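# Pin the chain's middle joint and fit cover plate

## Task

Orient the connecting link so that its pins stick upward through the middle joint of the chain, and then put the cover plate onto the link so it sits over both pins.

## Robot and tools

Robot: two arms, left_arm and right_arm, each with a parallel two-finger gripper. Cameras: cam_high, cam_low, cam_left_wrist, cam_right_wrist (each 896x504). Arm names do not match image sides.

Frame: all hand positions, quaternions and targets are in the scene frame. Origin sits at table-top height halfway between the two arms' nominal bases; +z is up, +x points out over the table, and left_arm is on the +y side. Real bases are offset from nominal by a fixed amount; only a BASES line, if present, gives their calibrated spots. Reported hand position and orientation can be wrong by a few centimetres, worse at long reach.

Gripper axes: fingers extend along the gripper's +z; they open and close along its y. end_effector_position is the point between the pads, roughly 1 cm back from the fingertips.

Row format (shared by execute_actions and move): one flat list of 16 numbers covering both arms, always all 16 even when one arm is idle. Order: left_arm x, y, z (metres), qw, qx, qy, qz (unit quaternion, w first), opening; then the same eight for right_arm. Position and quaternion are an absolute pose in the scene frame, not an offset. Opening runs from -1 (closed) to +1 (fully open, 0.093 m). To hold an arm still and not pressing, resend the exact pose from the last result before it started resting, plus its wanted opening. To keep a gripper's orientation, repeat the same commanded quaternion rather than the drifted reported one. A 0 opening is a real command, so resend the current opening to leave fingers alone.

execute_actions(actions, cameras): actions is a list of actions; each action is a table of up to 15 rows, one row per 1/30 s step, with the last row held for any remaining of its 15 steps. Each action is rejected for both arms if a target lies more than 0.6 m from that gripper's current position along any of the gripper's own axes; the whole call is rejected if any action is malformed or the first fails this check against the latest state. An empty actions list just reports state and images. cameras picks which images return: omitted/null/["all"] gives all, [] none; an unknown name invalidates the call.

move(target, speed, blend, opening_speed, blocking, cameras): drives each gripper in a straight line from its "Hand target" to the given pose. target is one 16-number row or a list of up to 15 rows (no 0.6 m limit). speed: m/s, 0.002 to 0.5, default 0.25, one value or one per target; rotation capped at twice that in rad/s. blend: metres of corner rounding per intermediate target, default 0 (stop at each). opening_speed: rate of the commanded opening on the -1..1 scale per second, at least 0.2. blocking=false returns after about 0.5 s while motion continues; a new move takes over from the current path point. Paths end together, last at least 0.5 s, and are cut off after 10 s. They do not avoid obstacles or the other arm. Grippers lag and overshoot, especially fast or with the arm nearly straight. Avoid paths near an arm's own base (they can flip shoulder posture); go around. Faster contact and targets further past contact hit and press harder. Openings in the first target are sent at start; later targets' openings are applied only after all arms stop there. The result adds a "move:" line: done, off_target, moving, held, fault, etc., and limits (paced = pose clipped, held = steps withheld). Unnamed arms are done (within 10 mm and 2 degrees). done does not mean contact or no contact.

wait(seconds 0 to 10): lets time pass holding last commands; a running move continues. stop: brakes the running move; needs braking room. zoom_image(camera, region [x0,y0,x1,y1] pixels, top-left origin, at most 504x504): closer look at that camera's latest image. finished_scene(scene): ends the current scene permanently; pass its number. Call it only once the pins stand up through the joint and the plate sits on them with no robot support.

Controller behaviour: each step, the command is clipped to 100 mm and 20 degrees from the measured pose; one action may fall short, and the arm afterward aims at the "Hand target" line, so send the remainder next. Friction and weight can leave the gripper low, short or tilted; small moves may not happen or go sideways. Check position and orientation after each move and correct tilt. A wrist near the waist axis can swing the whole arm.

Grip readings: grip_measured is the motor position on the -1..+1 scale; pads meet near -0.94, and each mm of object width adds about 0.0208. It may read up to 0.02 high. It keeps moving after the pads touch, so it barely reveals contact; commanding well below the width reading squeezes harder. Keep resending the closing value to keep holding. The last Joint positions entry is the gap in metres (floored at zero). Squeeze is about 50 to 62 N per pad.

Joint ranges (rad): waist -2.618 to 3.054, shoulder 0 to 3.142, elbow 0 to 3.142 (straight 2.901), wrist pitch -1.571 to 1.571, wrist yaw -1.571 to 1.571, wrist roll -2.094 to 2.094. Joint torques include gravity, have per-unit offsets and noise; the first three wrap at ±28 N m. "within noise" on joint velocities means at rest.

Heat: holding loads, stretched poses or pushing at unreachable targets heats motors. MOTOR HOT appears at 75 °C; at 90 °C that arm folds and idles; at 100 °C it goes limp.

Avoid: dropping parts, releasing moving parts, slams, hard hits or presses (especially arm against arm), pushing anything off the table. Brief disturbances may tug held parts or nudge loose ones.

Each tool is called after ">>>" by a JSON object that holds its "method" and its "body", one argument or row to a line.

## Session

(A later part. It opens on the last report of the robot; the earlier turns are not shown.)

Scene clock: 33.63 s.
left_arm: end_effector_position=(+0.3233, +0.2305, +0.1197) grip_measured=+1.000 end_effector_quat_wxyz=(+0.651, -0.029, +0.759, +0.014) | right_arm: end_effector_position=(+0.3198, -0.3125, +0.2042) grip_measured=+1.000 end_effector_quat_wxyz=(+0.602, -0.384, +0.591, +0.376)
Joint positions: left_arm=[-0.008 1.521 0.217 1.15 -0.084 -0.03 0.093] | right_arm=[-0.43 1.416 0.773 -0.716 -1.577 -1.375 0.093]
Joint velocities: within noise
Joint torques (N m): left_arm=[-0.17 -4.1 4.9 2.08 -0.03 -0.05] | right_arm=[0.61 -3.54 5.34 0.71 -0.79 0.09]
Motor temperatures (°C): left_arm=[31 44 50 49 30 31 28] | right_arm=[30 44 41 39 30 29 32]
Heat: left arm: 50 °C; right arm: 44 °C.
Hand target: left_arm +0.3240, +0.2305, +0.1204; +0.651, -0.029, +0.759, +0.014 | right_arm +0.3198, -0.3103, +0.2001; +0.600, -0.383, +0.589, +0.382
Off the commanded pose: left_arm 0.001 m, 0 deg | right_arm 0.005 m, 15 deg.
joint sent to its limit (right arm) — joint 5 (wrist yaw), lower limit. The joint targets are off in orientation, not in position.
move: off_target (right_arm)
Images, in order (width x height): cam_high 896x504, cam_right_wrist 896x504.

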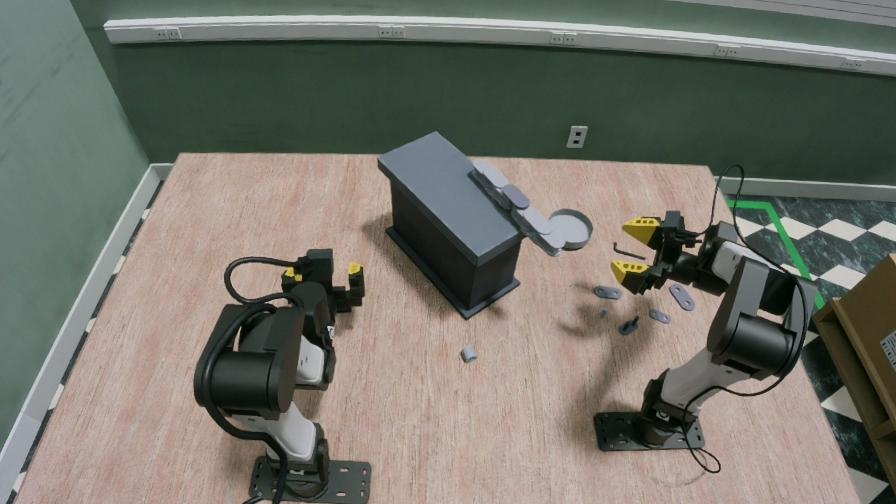

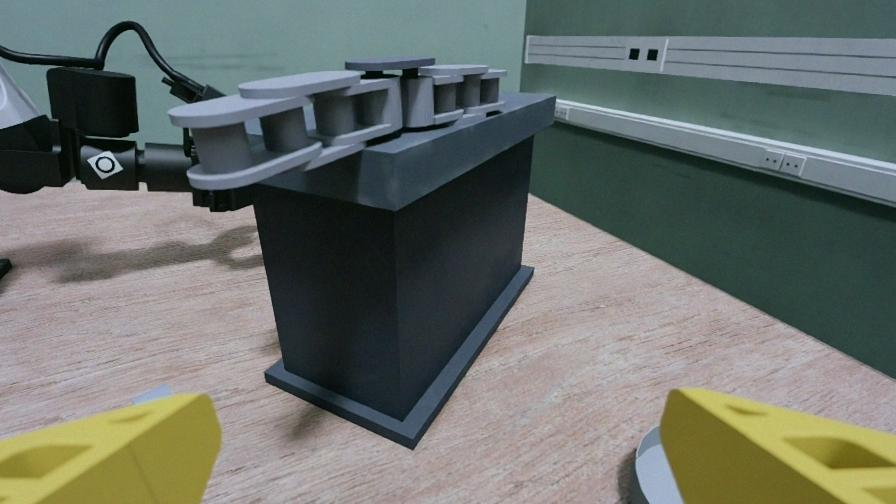

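>>> {"method": "move", "body": {
  "target": [
    [0.3240, 0.2305, 0.1204, 0.651, -0.029, 0.759, 0.014, 1, 0.3, -0.27, 0.33, 0.368, -0.2546, 0.888, 0.1055, 1],
    [0.3240, 0.2305, 0.1204, 0.651, -0.029, 0.759, 0.014, 1, 0.341, -0.138, 0.306, 0.368, -0.2546, 0.888, 0.1055, 1]
  ],
  "blend": 0.02,
  "cameras": ["cam_high","cam_low","cam_right_wrist"]
}}

Scene clock: 45.73 s.
left_arm: end_effector_position=(+0.3233, +0.2305, +0.1197) grip_measured=+1.000 end_effector_quat_wxyz=(+0.651, -0.029, +0.759, +0.014) | right_arm: end_effector_position=(+0.3382, -0.1417, +0.3014) grip_measured=+1.000 end_effector_quat_wxyz=(+0.363, -0.258, +0.889, +0.105)
Joint positions: left_arm=[-0.008 1.521 0.217 1.15 -0.084 -0.03 0.093] | right_arm=[0.706 1.392 1.567 -0.976 0.093 0.095 0.093]
Joint velocities: within noise
Joint torques (N m): left_arm=[-0.2 -4.1 4.92 2.07 -0.03 -0.04] | right_arm=[0.53 -4.59 8.64 1.8 0.05 0.27]
Motor temperatures (°C): left_arm=[31 44 50 50 30 31 28] | right_arm=[30 43 41 39 30 29 32]
Heat: left arm: 50 °C; right arm: 43 °C.
Hand target: left_arm +0.3240, +0.2305, +0.1204; +0.651, -0.029, +0.759, +0.014 | right_arm +0.3409, -0.1380, +0.3059; +0.368, -0.255, +0.888, +0.106
Off the commanded pose: left_arm 0.001 m, 0 deg | right_arm 0.006 m, 1 deg.
move: done
Images, in order (width x height): cam_high 896x504, cam_low 896x504, cam_right_wrist 896x504.

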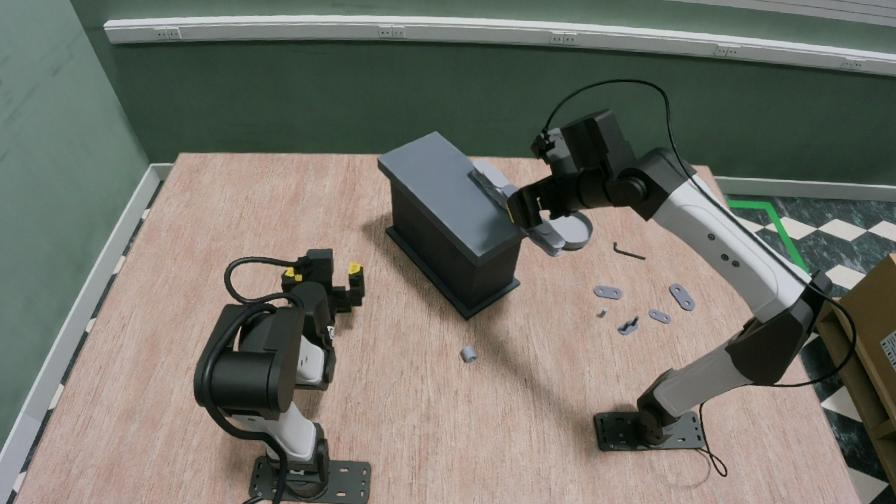

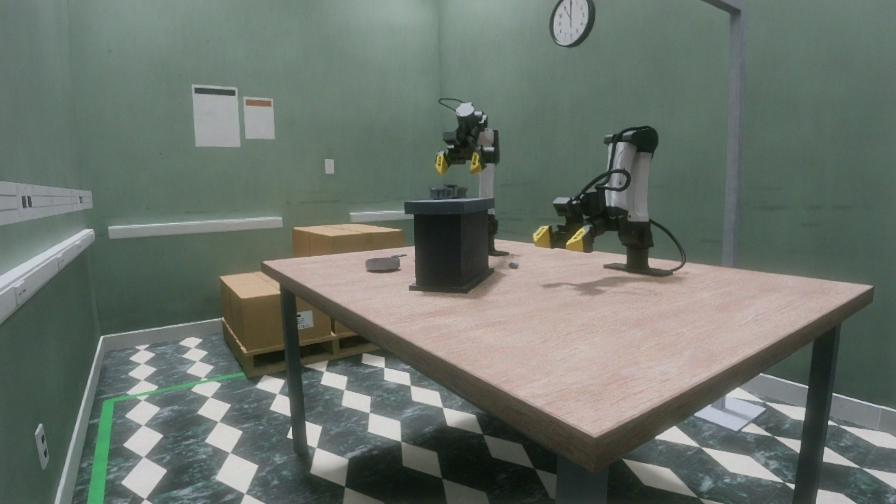

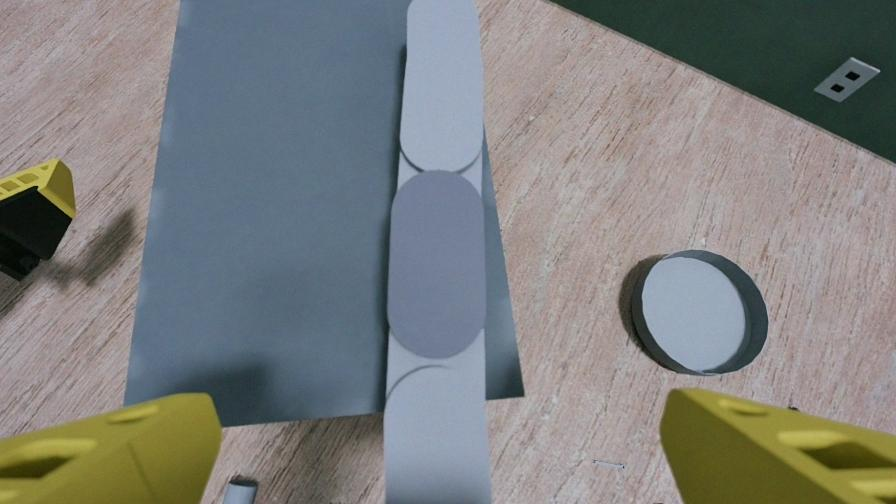

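>>> {"method": "move", "body": {
  "target": [0.3240, 0.2305, 0.1204, 0.651, -0.029, 0.759, 0.014, 1, 0.374, -0.118, 0.281, 0.368, -0.2546, 0.888, 0.1055, 0.3],
  "cameras": ["cam_high","cam_low","cam_right_wrist"],
  "speed": 0.12
}}

>>> {"method": "zoom_image", "body": {
  "camera": "cam_low",
  "region": [400, 130, 520, 220]
}}

Scene clock: 48.17 s.
left_arm: end_effector_position=(+0.3233, +0.2305, +0.1197) grip_measured=+1.000 end_effector_quat_wxyz=(+0.651, -0.029, +0.759, +0.014) | right_arm: end_effector_position=(+0.3693, -0.1185, +0.2838) grip_measured=+0.302 end_effector_quat_wxyz=(+0.370, -0.254, +0.887, +0.107)
Joint positions: left_arm=[-0.008 1.521 0.217 1.15 -0.084 -0.03 0.093] | right_arm=[0.701 1.494 1.567 -0.857 0.094 0.095 0.06]
Joint velocities: within noise
Joint torques (N m): left_arm=[-0.18 -4.08 4.9 2.08 -0.03 -0.04] | right_arm=[-0.69 -5.68 7.6 1.79 -0.1 0.1]
Motor temperatures (°C): left_arm=[31 44 50 50 30 31 28] | right_arm=[30 43 42 39 30 29 32]
Heat: left arm: 50 °C; right arm: 43 °C.
Hand target: left_arm +0.3240, +0.2305, +0.1204; +0.651, -0.029, +0.759, +0.014 | right_arm +0.3739, -0.1181, +0.2810; +0.368, -0.255, +0.888, +0.105
Off the commanded pose: left_arm 0.001 m, 0 deg | right_arm 0.006 m, 0 deg.
move: done
Images, in order (width x height): cam_high 896x504, cam_low 896x504, cam_right_wrist 896x504.

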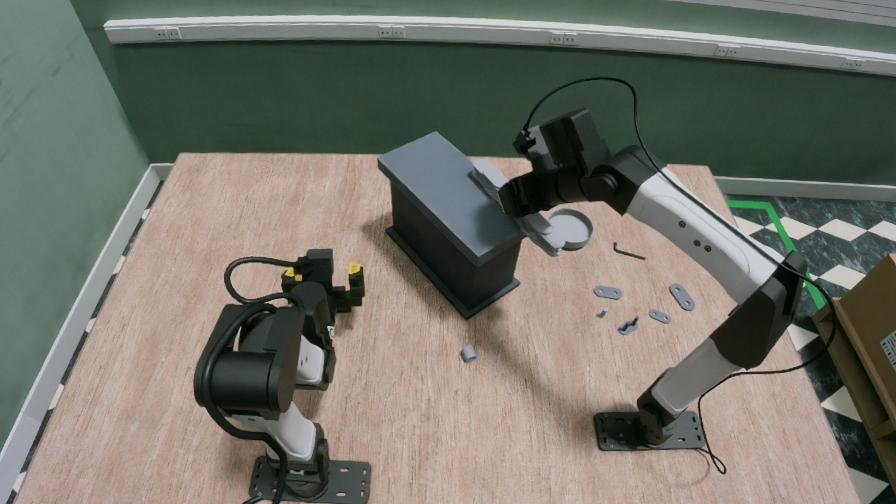

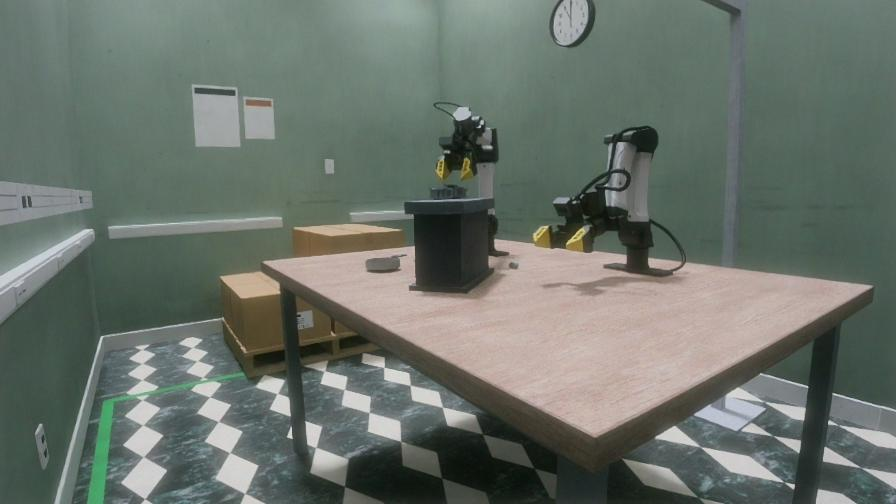

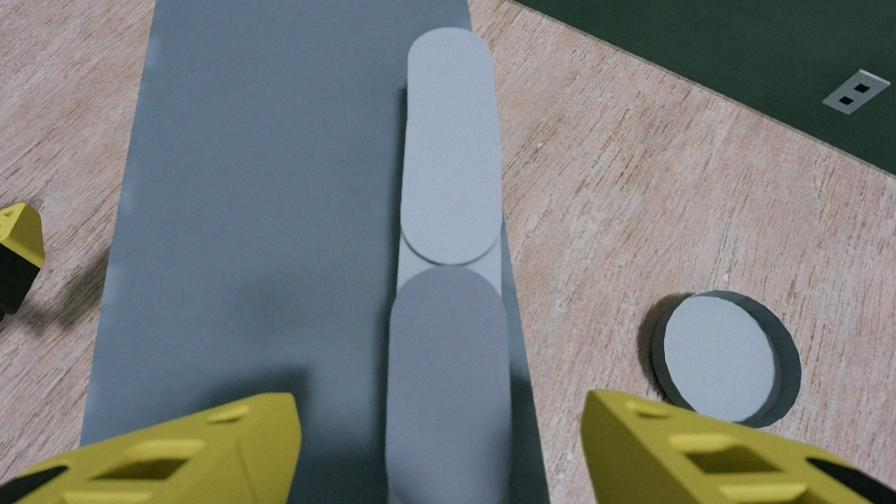

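Scaled by 4.200 from the camera's 896x504 image, which has a finer 1280x720 frame.

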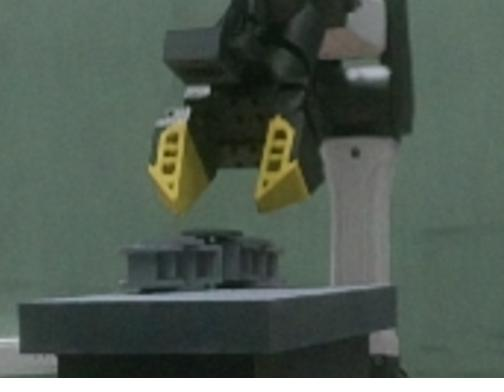

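>>> {"method": "move", "body": {
  "target": [0.3240, 0.2305, 0.1204, 0.651, -0.029, 0.759, 0.014, 1, 0.385, -0.110, 0.256, 0.368, -0.2546, 0.888, 0.1055, 0.3],
  "cameras": ["cam_high","cam_low","cam_right_wrist"],
  "speed": 0.06
}}

>>> {"method": "zoom_image", "body": {
  "camera": "cam_low",
  "region": [400, 130, 520, 220]
}}

Scene clock: 50.07 s.
left_arm: end_effector_position=(+0.3233, +0.2305, +0.1197) grip_measured=+1.000 end_effector_quat_wxyz=(+0.651, -0.029, +0.759, +0.014) | right_arm: end_effector_position=(+0.3811, -0.1087, +0.2669) grip_measured=+0.302 end_effector_quat_wxyz=(+0.378, -0.253, +0.884, +0.110)
Joint positions: left_arm=[-0.008 1.521 0.217 1.15 -0.084 -0.03 0.093] | right_arm=[0.701 1.518 1.506 -0.753 0.094 0.095 0.06]
Joint velocities: within noise
Joint torques (N m): left_arm=[-0.18 -4.08 4.9 2.08 -0.03 -0.04] | right_arm=[-0.85 -5.97 6.3 1.87 -0.11 0.1]
Motor temperatures (°C): left_arm=[31 44 50 50 30 31 28] | right_arm=[30 43 42 40 30 29 32]
Heat: left arm: 50 °C; right arm: 43 °C.
Hand target: left_arm +0.3240, +0.2305, +0.1204; +0.651, -0.029, +0.759, +0.014 | right_arm +0.3848, -0.1102, +0.2561; +0.368, -0.255, +0.888, +0.106
Off the commanded pose: left_arm 0.001 m, 0 deg | right_arm 0.012 m, 1 deg.
move: off_target (right_arm)
Images, in order (width x height): cam_high 896x504, cam_low 896x504, cam_right_wrist 896x504.

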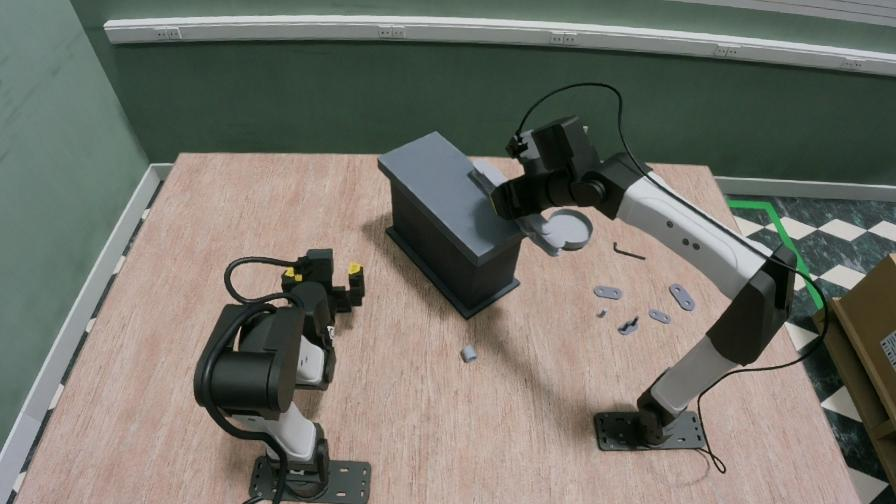

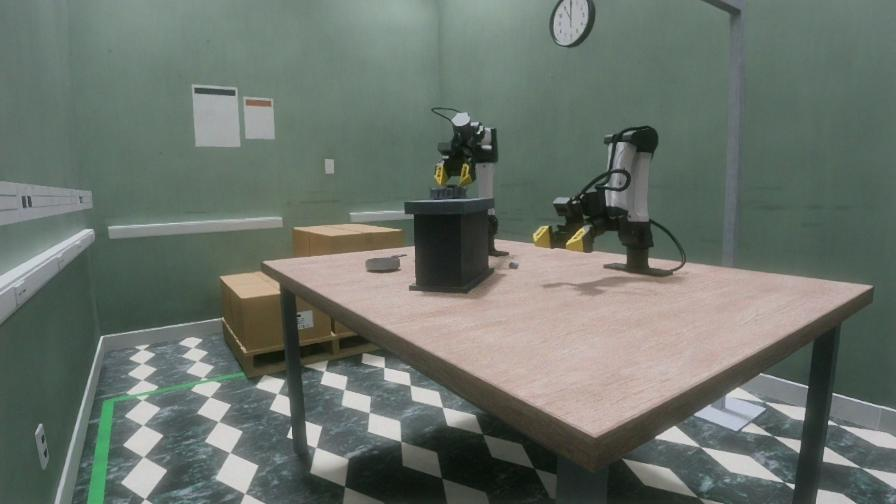

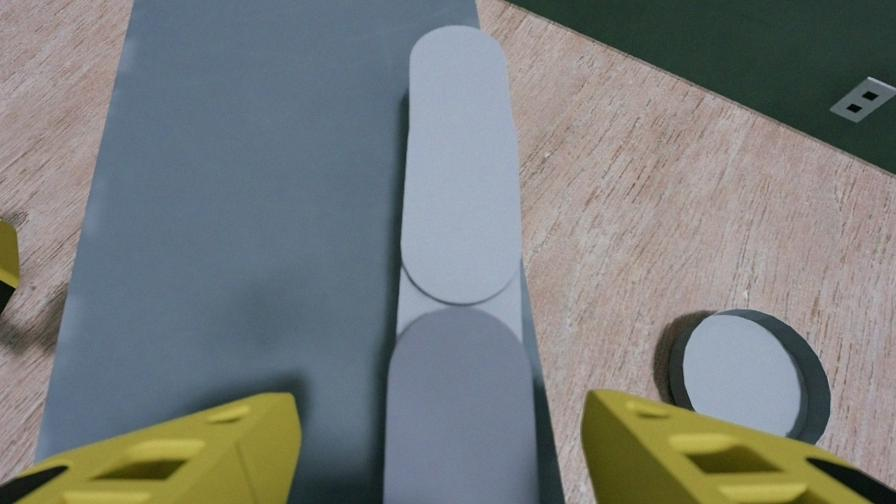

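Scaled by 4.200 from the camera's 896x504 image, which has a finer 1280x720 frame.

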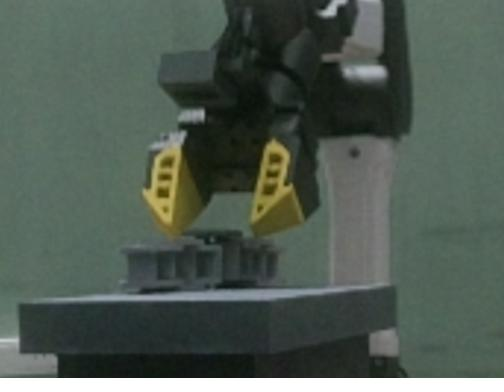

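>>> {"method": "move", "body": {
  "target": [0.3240, 0.2305, 0.1204, 0.651, -0.029, 0.759, 0.014, 1, 0.389, -0.114, 0.247, 0.368, -0.2546, 0.888, 0.1055, 0.3],
  "cameras": ["cam_high","cam_low","cam_right_wrist"],
  "speed": 0.06
}}

>>> {"method": "zoom_image", "body": {
  "camera": "cam_low",
  "region": [400, 130, 520, 220]
}}

Scene clock: 51.43 s.
left_arm: end_effector_position=(+0.3233, +0.2305, +0.1197) grip_measured=+1.000 end_effector_quat_wxyz=(+0.651, -0.029, +0.759, +0.014) | right_arm: end_effector_position=(+0.3869, -0.1132, +0.2574) grip_measured=+0.302 end_effector_quat_wxyz=(+0.378, -0.251, +0.885, +0.108)
Joint positions: left_arm=[-0.008 1.521 0.217 1.15 -0.084 -0.03 0.093] | right_arm=[0.68 1.518 1.469 -0.716 0.085 0.084 0.06]
Joint velocities: within noise
Joint torques (N m): left_arm=[-0.18 -4.1 4.9 2.08 -0.02 -0.04] | right_arm=[-0.69 -6.42 6.15 1.82 -0.17 0.09]
Motor temperatures (°C): left_arm=[31 44 50 50 30 31 28] | right_arm=[30 44 42 40 30 29 32]
Heat: left arm: 50 °C; right arm: 44 °C.
Hand target: left_arm +0.3240, +0.2305, +0.1204; +0.651, -0.029, +0.759, +0.014 | right_arm +0.3888, -0.1142, +0.2470; +0.368, -0.255, +0.888, +0.106
Off the commanded pose: left_arm 0.001 m, 0 deg | right_arm 0.011 m, 1 deg.
move: off_target (right_arm)
Images, in order (width x height): cam_high 896x504, cam_low 896x504, cam_right_wrist 896x504.

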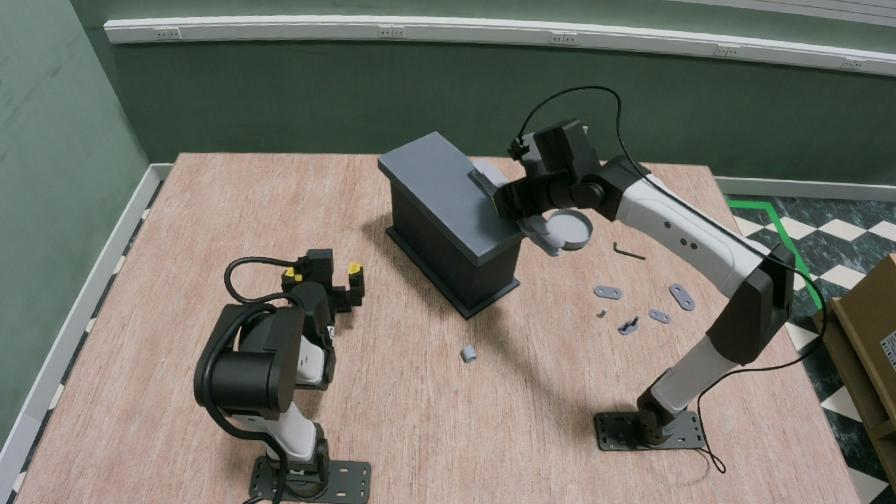

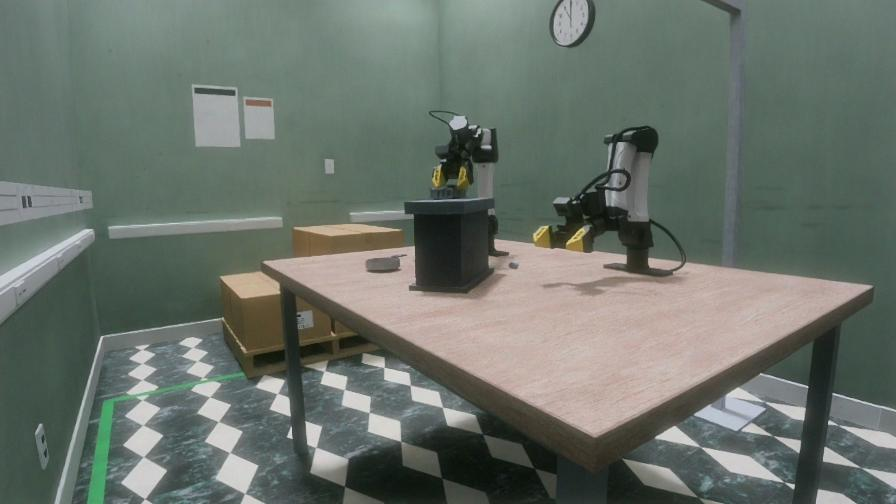

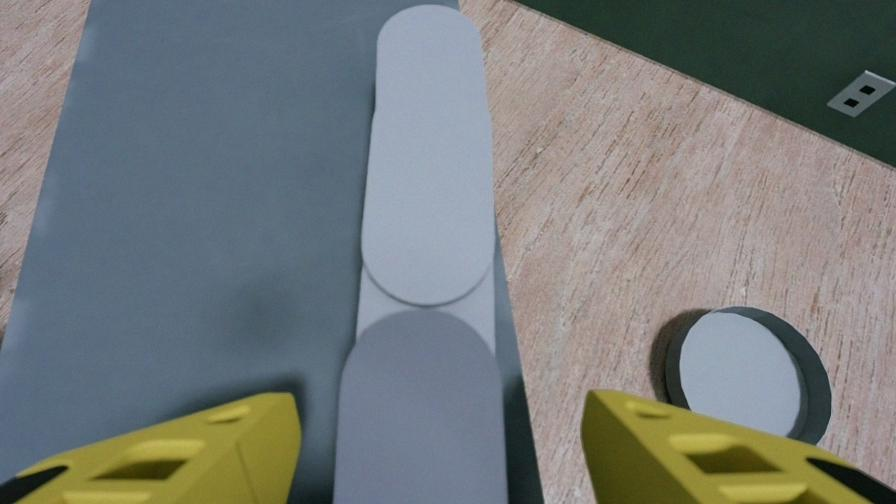

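Scaled by 4.200 from the camera's 896x504 image, which has a finer 1280x720 frame.

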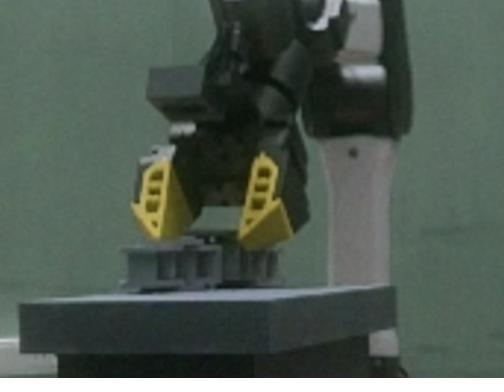

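>>> {"method": "move", "body": {
  "target": [0.3240, 0.2305, 0.1204, 0.651, -0.029, 0.759, 0.014, 1, 0.3855, -0.105, 0.244, 0.368, -0.2546, 0.888, 0.1055, 0.3],
  "cameras": ["cam_low","cam_right_wrist"],
  "speed": 0.06
}}

>>> {"method": "zoom_image", "body": {
  "camera": "cam_low",
  "region": [400, 130, 520, 220]
}}

Scene clock: 52.87 s.
left_arm: end_effector_position=(+0.3233, +0.2305, +0.1197) grip_measured=+1.000 end_effector_quat_wxyz=(+0.651, -0.029, +0.759, +0.014) | right_arm: end_effector_position=(+0.3849, -0.1078, +0.2592) grip_measured=+0.302 end_effector_quat_wxyz=(+0.382, -0.254, +0.881, +0.113)
Joint positions: left_arm=[-0.008 1.521 0.217 1.15 -0.084 -0.03 0.093] | right_arm=[0.694 1.518 1.469 -0.706 0.086 0.086 0.06]
Joint velocities: within noise
Joint torques (N m): left_arm=[-0.2 -4.08 4.89 2.08 -0.03 -0.04] | right_arm=[0.57 -5.53 5.91 1.85 0.03 0.25]
Motor temperatures (°C): left_arm=[31 44 50 50 30 31 28] | right_arm=[30 44 42 40 30 29 32]
Heat: left arm: 50 °C; right arm: 44 °C.
Hand target: left_arm +0.3240, +0.2305, +0.1204; +0.651, -0.029, +0.759, +0.014 | right_arm +0.3852, -0.1054, +0.2441; +0.368, -0.255, +0.888, +0.105
Off the commanded pose: left_arm 0.001 m, 0 deg | right_arm 0.015 m, 2 deg.
move: off_target (right_arm)
Images, in order (width x height): cam_low 896x504, cam_right_wrist 896x504.

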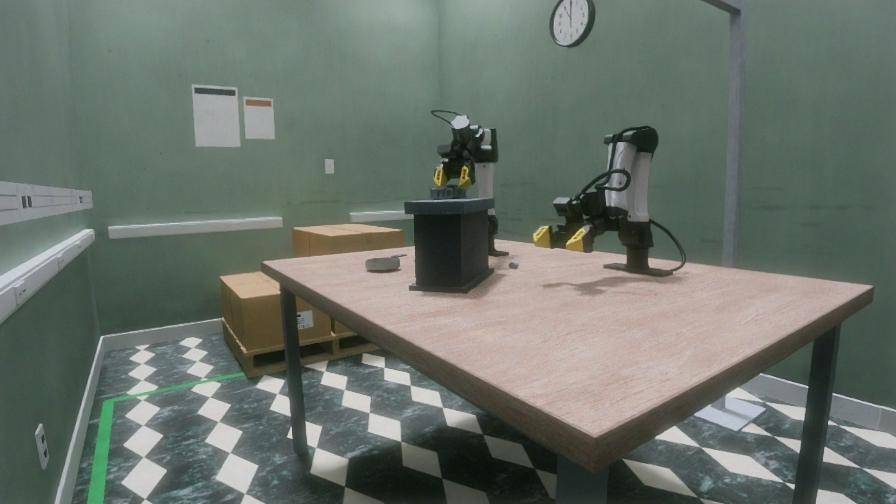

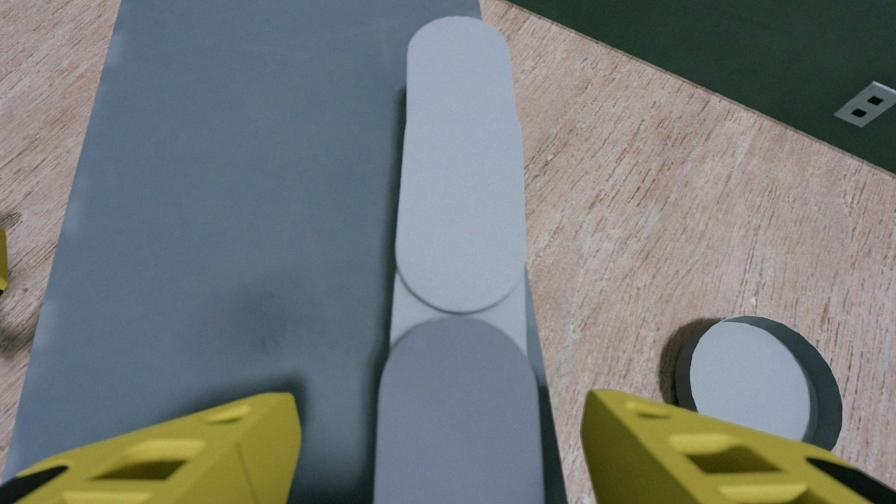

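Scaled by 4.200 from the camera's 896x504 image, which has a finer 1280x720 frame.

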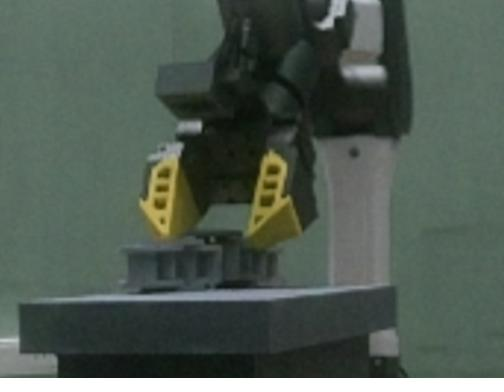

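>>> {"method": "move", "body": {
  "target": [0.3240, 0.2305, 0.1204, 0.651, -0.029, 0.759, 0.014, 1, 0.3865, -0.108, 0.237, 0.368, -0.2546, 0.888, 0.1055, 0.1],
  "cameras": ["cam_low","cam_right_wrist"],
  "speed": 0.06
}}

>>> {"method": "zoom_image", "body": {
  "camera": "cam_low",
  "region": [400, 130, 520, 220]
}}

Scene clock: 54.40 s.
left_arm: end_effector_position=(+0.3233, +0.2305, +0.1197) grip_measured=+1.000 end_effector_quat_wxyz=(+0.651, -0.029, +0.759, +0.014) | right_arm: end_effector_position=(+0.3850, -0.1078, +0.2480) grip_measured=+0.103 end_effector_quat_wxyz=(+0.378, -0.255, +0.883, +0.111)
Joint positions: left_arm=[-0.008 1.521 0.217 1.15 -0.084 -0.03 0.093] | right_arm=[0.694 1.518 1.431 -0.677 0.086 0.086 0.05]
Joint velocities: within noise
Joint torques (N m): left_arm=[-0.17 -4.08 4.9 2.08 -0.03 -0.04] | right_arm=[-0.18 -6.32 6.17 1.81 -0.04 0.19]
Motor temperatures (°C): left_arm=[31 44 50 51 30 31 28] | right_arm=[30 44 42 40 30 29 32]
Heat: left arm: 51 °C; right arm: 44 °C.
Hand target: left_arm +0.3240, +0.2305, +0.1204; +0.651, -0.029, +0.759, +0.014 | right_arm +0.3864, -0.1082, +0.2372; +0.368, -0.254, +0.888, +0.105
Off the commanded pose: left_arm 0.001 m, 0 deg | right_arm 0.011 m, 1 deg.
move: off_target (right_arm)
Images, in order (width x height): cam_low 896x504, cam_right_wrist 896x504.

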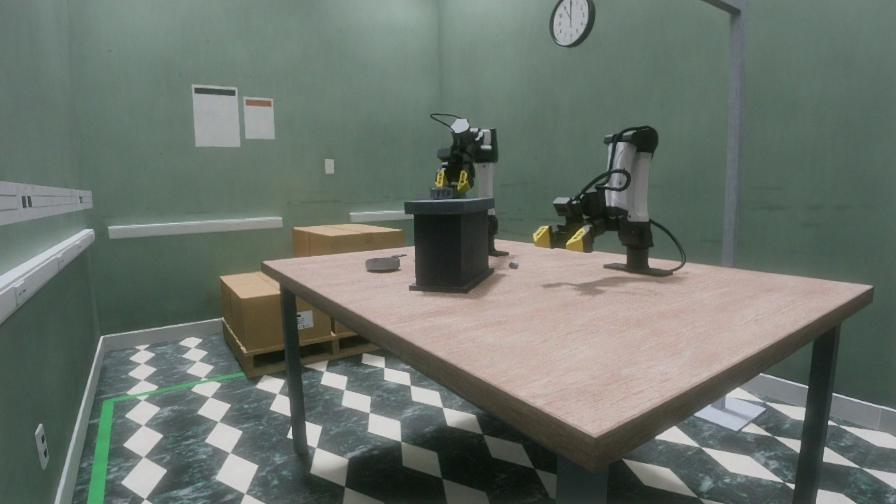

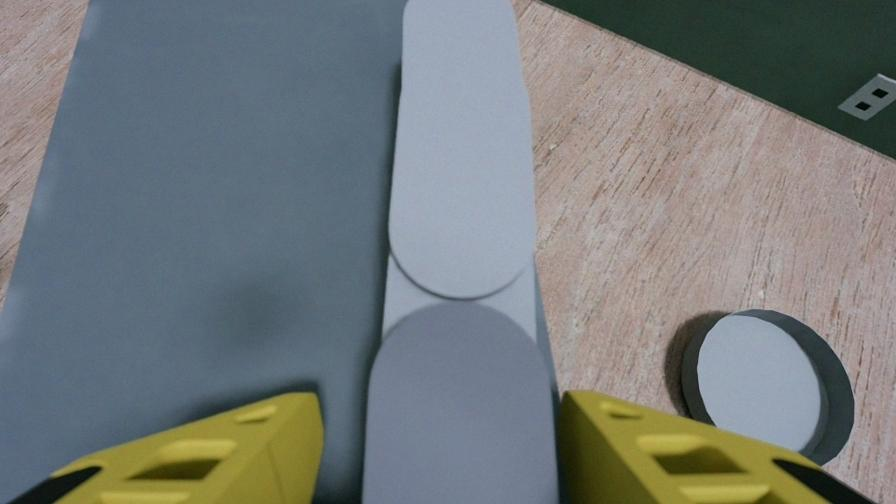

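Scaled by 4.200 from the camera's 896x504 image, which has a finer 1280x720 frame.

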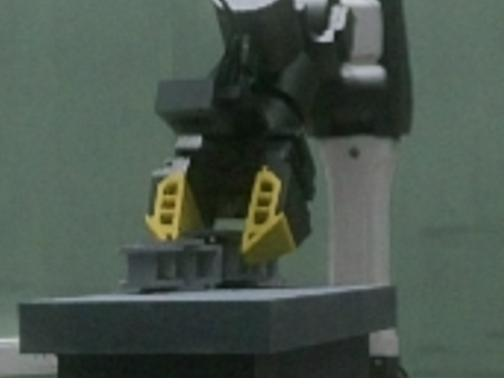

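>>> {"method": "move", "body": {
  "target": [0.3240, 0.2305, 0.1204, 0.651, -0.029, 0.759, 0.014, 1, 0.3865, -0.116, 0.264, 0.368, -0.2546, 0.888, 0.1055, 0.1],
  "cameras": ["cam_low","cam_right_wrist"],
  "speed": 0.06
}}

>>> {"method": "zoom_image", "body": {
  "camera": "cam_low",
  "region": [400, 130, 520, 220]
}}

Scene clock: 56.03 s.
left_arm: end_effector_position=(+0.3233, +0.2305, +0.1197) grip_measured=+1.000 end_effector_quat_wxyz=(+0.651, -0.029, +0.759, +0.014) | right_arm: end_effector_position=(+0.3843, -0.1155, +0.2644) grip_measured=+0.103 end_effector_quat_wxyz=(+0.374, -0.251, +0.886, +0.107)
Joint positions: left_arm=[-0.008 1.521 0.217 1.15 -0.084 -0.03 0.093] | right_arm=[0.68 1.518 1.504 -0.76 0.085 0.083 0.05]
Joint velocities: within noise
Joint torques (N m): left_arm=[-0.17 -4.08 4.9 2.07 -0.03 -0.04] | right_arm=[-0.66 -6.27 8.96 1.61 -0.15 0.07]
Motor temperatures (°C): left_arm=[31 44 50 51 30 31 28] | right_arm=[30 44 42 40 30 29 32]
Heat: left arm: 51 °C; right arm: 44 °C.
Hand target: left_arm +0.3240, +0.2305, +0.1204; +0.651, -0.029, +0.759, +0.014 | right_arm +0.3865, -0.1161, +0.2640; +0.368, -0.255, +0.888, +0.106
Off the commanded pose: left_arm 0.001 m, 0 deg | right_arm 0.002 m, 1 deg.
move: done
Images, in order (width x height): cam_low 896x504, cam_right_wrist 896x504.

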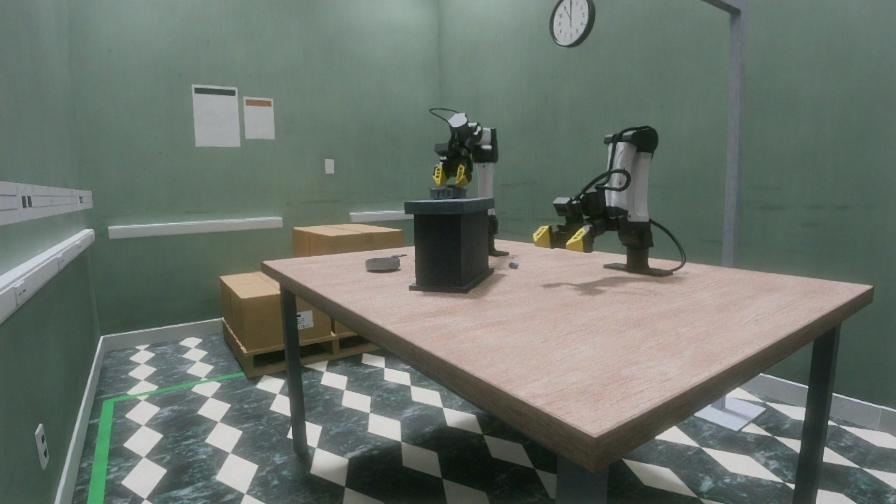

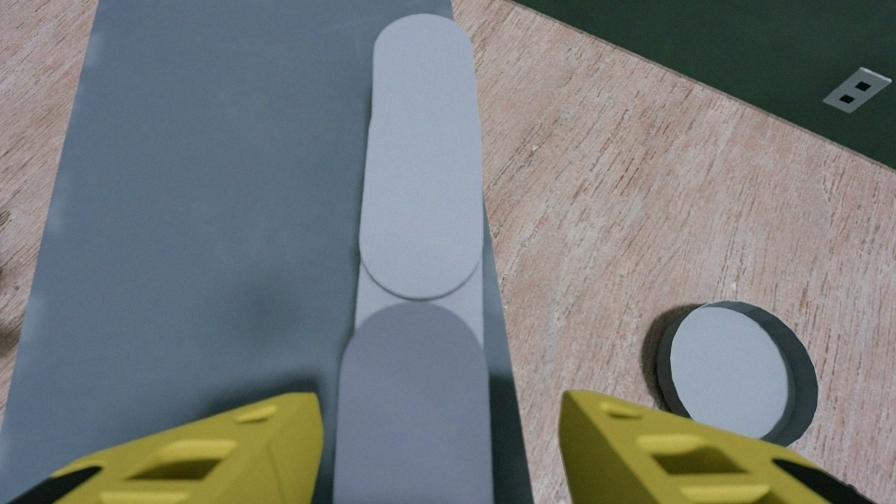

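Scaled by 4.200 from the camera's 896x504 image, which has a finer 1280x720 frame.

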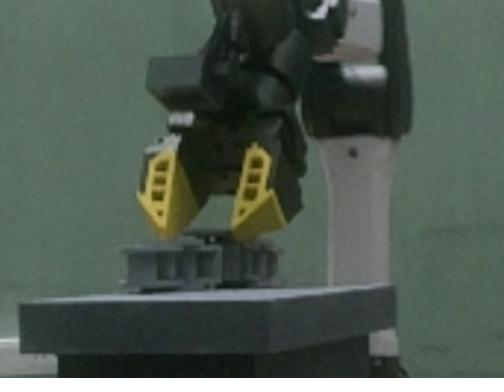

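>>> {"method": "move", "body": {
  "target": [0.3240, 0.2305, 0.1204, 0.651, -0.029, 0.759, 0.014, 1, 0.3855, -0.108, 0.246, 0.368, -0.2546, 0.888, 0.1055, 0.1],
  "cameras": ["cam_low","cam_right_wrist"],
  "speed": 0.06
}}

>>> {"method": "zoom_image", "body": {
  "camera": "cam_low",
  "region": [400, 130, 520, 220]
}}

Scene clock: 57.60 s.
left_arm: end_effector_position=(+0.3233, +0.2305, +0.1197) grip_measured=+1.000 end_effector_quat_wxyz=(+0.651, -0.029, +0.759, +0.014) | right_arm: end_effector_position=(+0.3859, -0.1113, +0.2573) grip_measured=+0.103 end_effector_quat_wxyz=(+0.379, -0.253, +0.884, +0.109)
Joint positions: left_arm=[-0.008 1.521 0.217 1.15 -0.084 -0.03 0.093] | right_arm=[0.685 1.518 1.468 -0.713 0.085 0.083 0.05]
Joint velocities: within noise
Joint torques (N m): left_arm=[-0.18 -4.07 4.9 2.07 -0.03 -0.04] | right_arm=[0.62 -6.09 6.23 1.84 0 0.23]
Motor temperatures (°C): left_arm=[31 44 50 51 30 31 28] | right_arm=[30 44 42 40 30 29 32]
Heat: left arm: 51 °C; right arm: 44 °C.
Hand target: left_arm +0.3240, +0.2305, +0.1204; +0.651, -0.029, +0.759, +0.014 | right_arm +0.3854, -0.1083, +0.2462; +0.368, -0.255, +0.888, +0.105
Off the commanded pose: left_arm 0.001 m, 0 deg | right_arm 0.012 m, 1 deg.
move: off_target (right_arm)
Images, in order (width x height): cam_low 896x504, cam_right_wrist 896x504.

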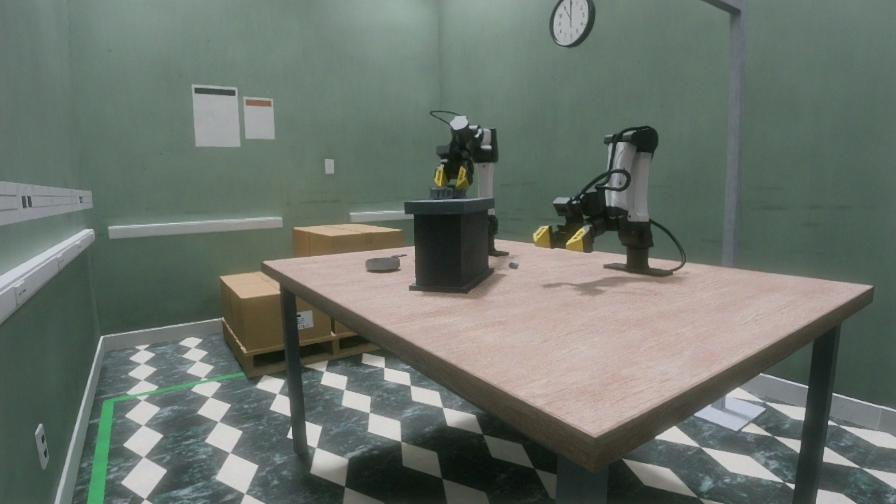

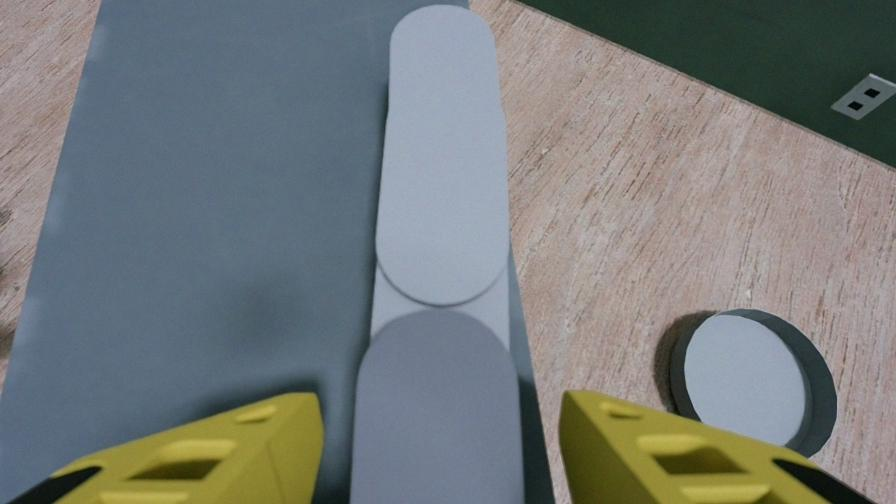

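Scaled by 4.200 from the camera's 896x504 image, which has a finer 1280x720 frame.

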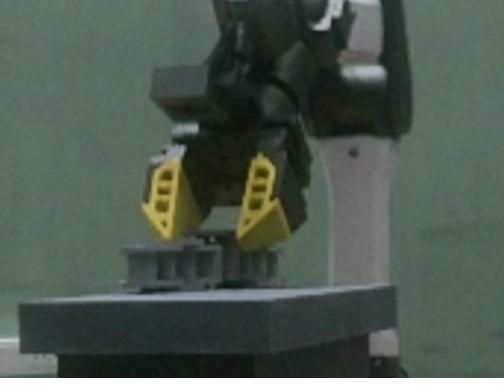

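>>> {"method": "move", "body": {
  "target": [0.3240, 0.2305, 0.1204, 0.651, -0.029, 0.759, 0.014, 1, 0.3855, -0.108, 0.246, 0.368, -0.2546, 0.888, 0.1055, -0.6],
  "cameras": ["cam_low","cam_right_wrist"],
  "speed": 0.06,
  "opening_speed": 0.6
}}

>>> {"method": "zoom_image", "body": {
  "camera": "cam_low",
  "region": [400, 130, 520, 220]
}}

Scene clock: 59.33 s.
left_arm: end_effector_position=(+0.3233, +0.2305, +0.1197) grip_measured=+1.000 end_effector_quat_wxyz=(+0.651, -0.029, +0.759, +0.014) | right_arm: end_effector_position=(+0.3860, -0.1112, +0.2575) grip_measured=-0.452 end_effector_quat_wxyz=(+0.379, -0.253, +0.883, +0.110)
Joint positions: left_arm=[-0.008 1.521 0.217 1.15 -0.084 -0.03 0.093] | right_arm=[0.685 1.518 1.468 -0.712 0.085 0.083 0.024]
Joint velocities: within noise
Joint torques (N m): left_arm=[-0.21 -4.08 4.92 2.07 -0.03 -0.04] | right_arm=[0.61 -6.09 6.22 1.85 0 0.23]
Motor temperatures (°C): left_arm=[31 44 50 51 30 31 28] | right_arm=[30 44 42 41 30 29 32]
Heat: left arm: 51 °C; right arm: 44 °C.
Hand target: left_arm +0.3240, +0.2305, +0.1204; +0.651, -0.029, +0.759, +0.014 | right_arm +0.3854, -0.1082, +0.2462; +0.368, -0.255, +0.888, +0.105
Off the commanded pose: left_arm 0.001 m, 0 deg | right_arm 0.012 m, 1 deg.
move: off_target (right_arm)
Images, in order (width x height): cam_low 896x504, cam_right_wrist 896x504.

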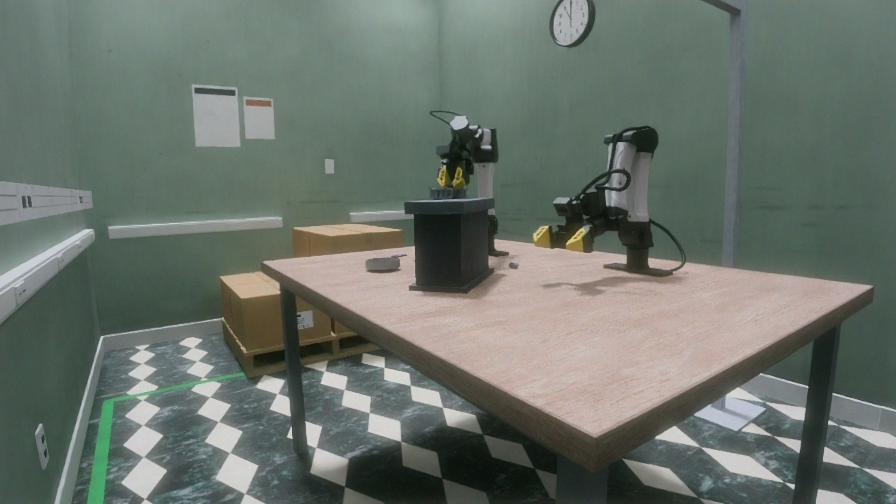

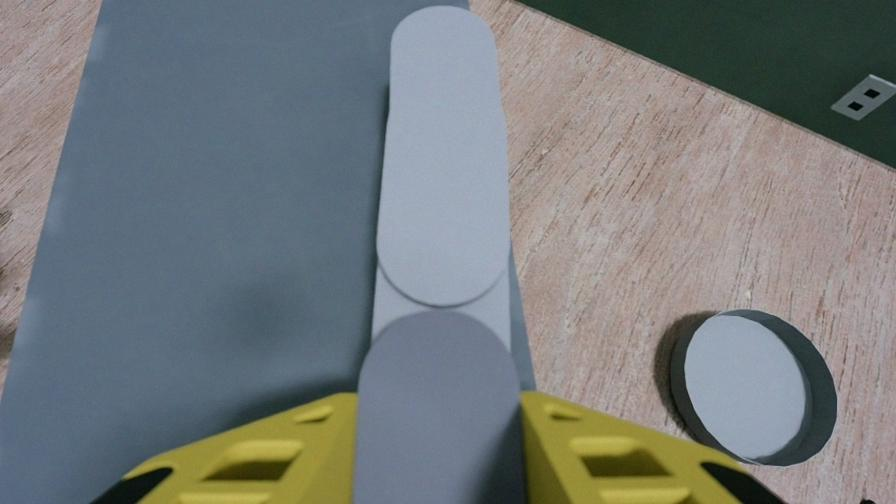

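Scaled by 4.200 from the camera's 896x504 image, which has a finer 1280x720 frame.

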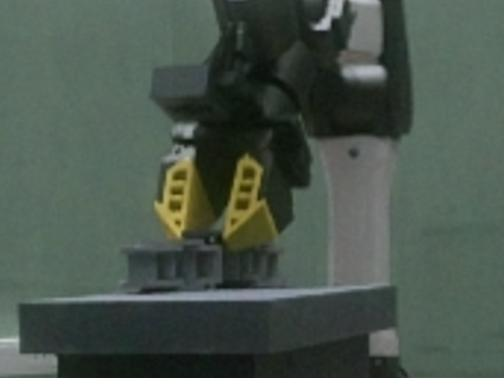

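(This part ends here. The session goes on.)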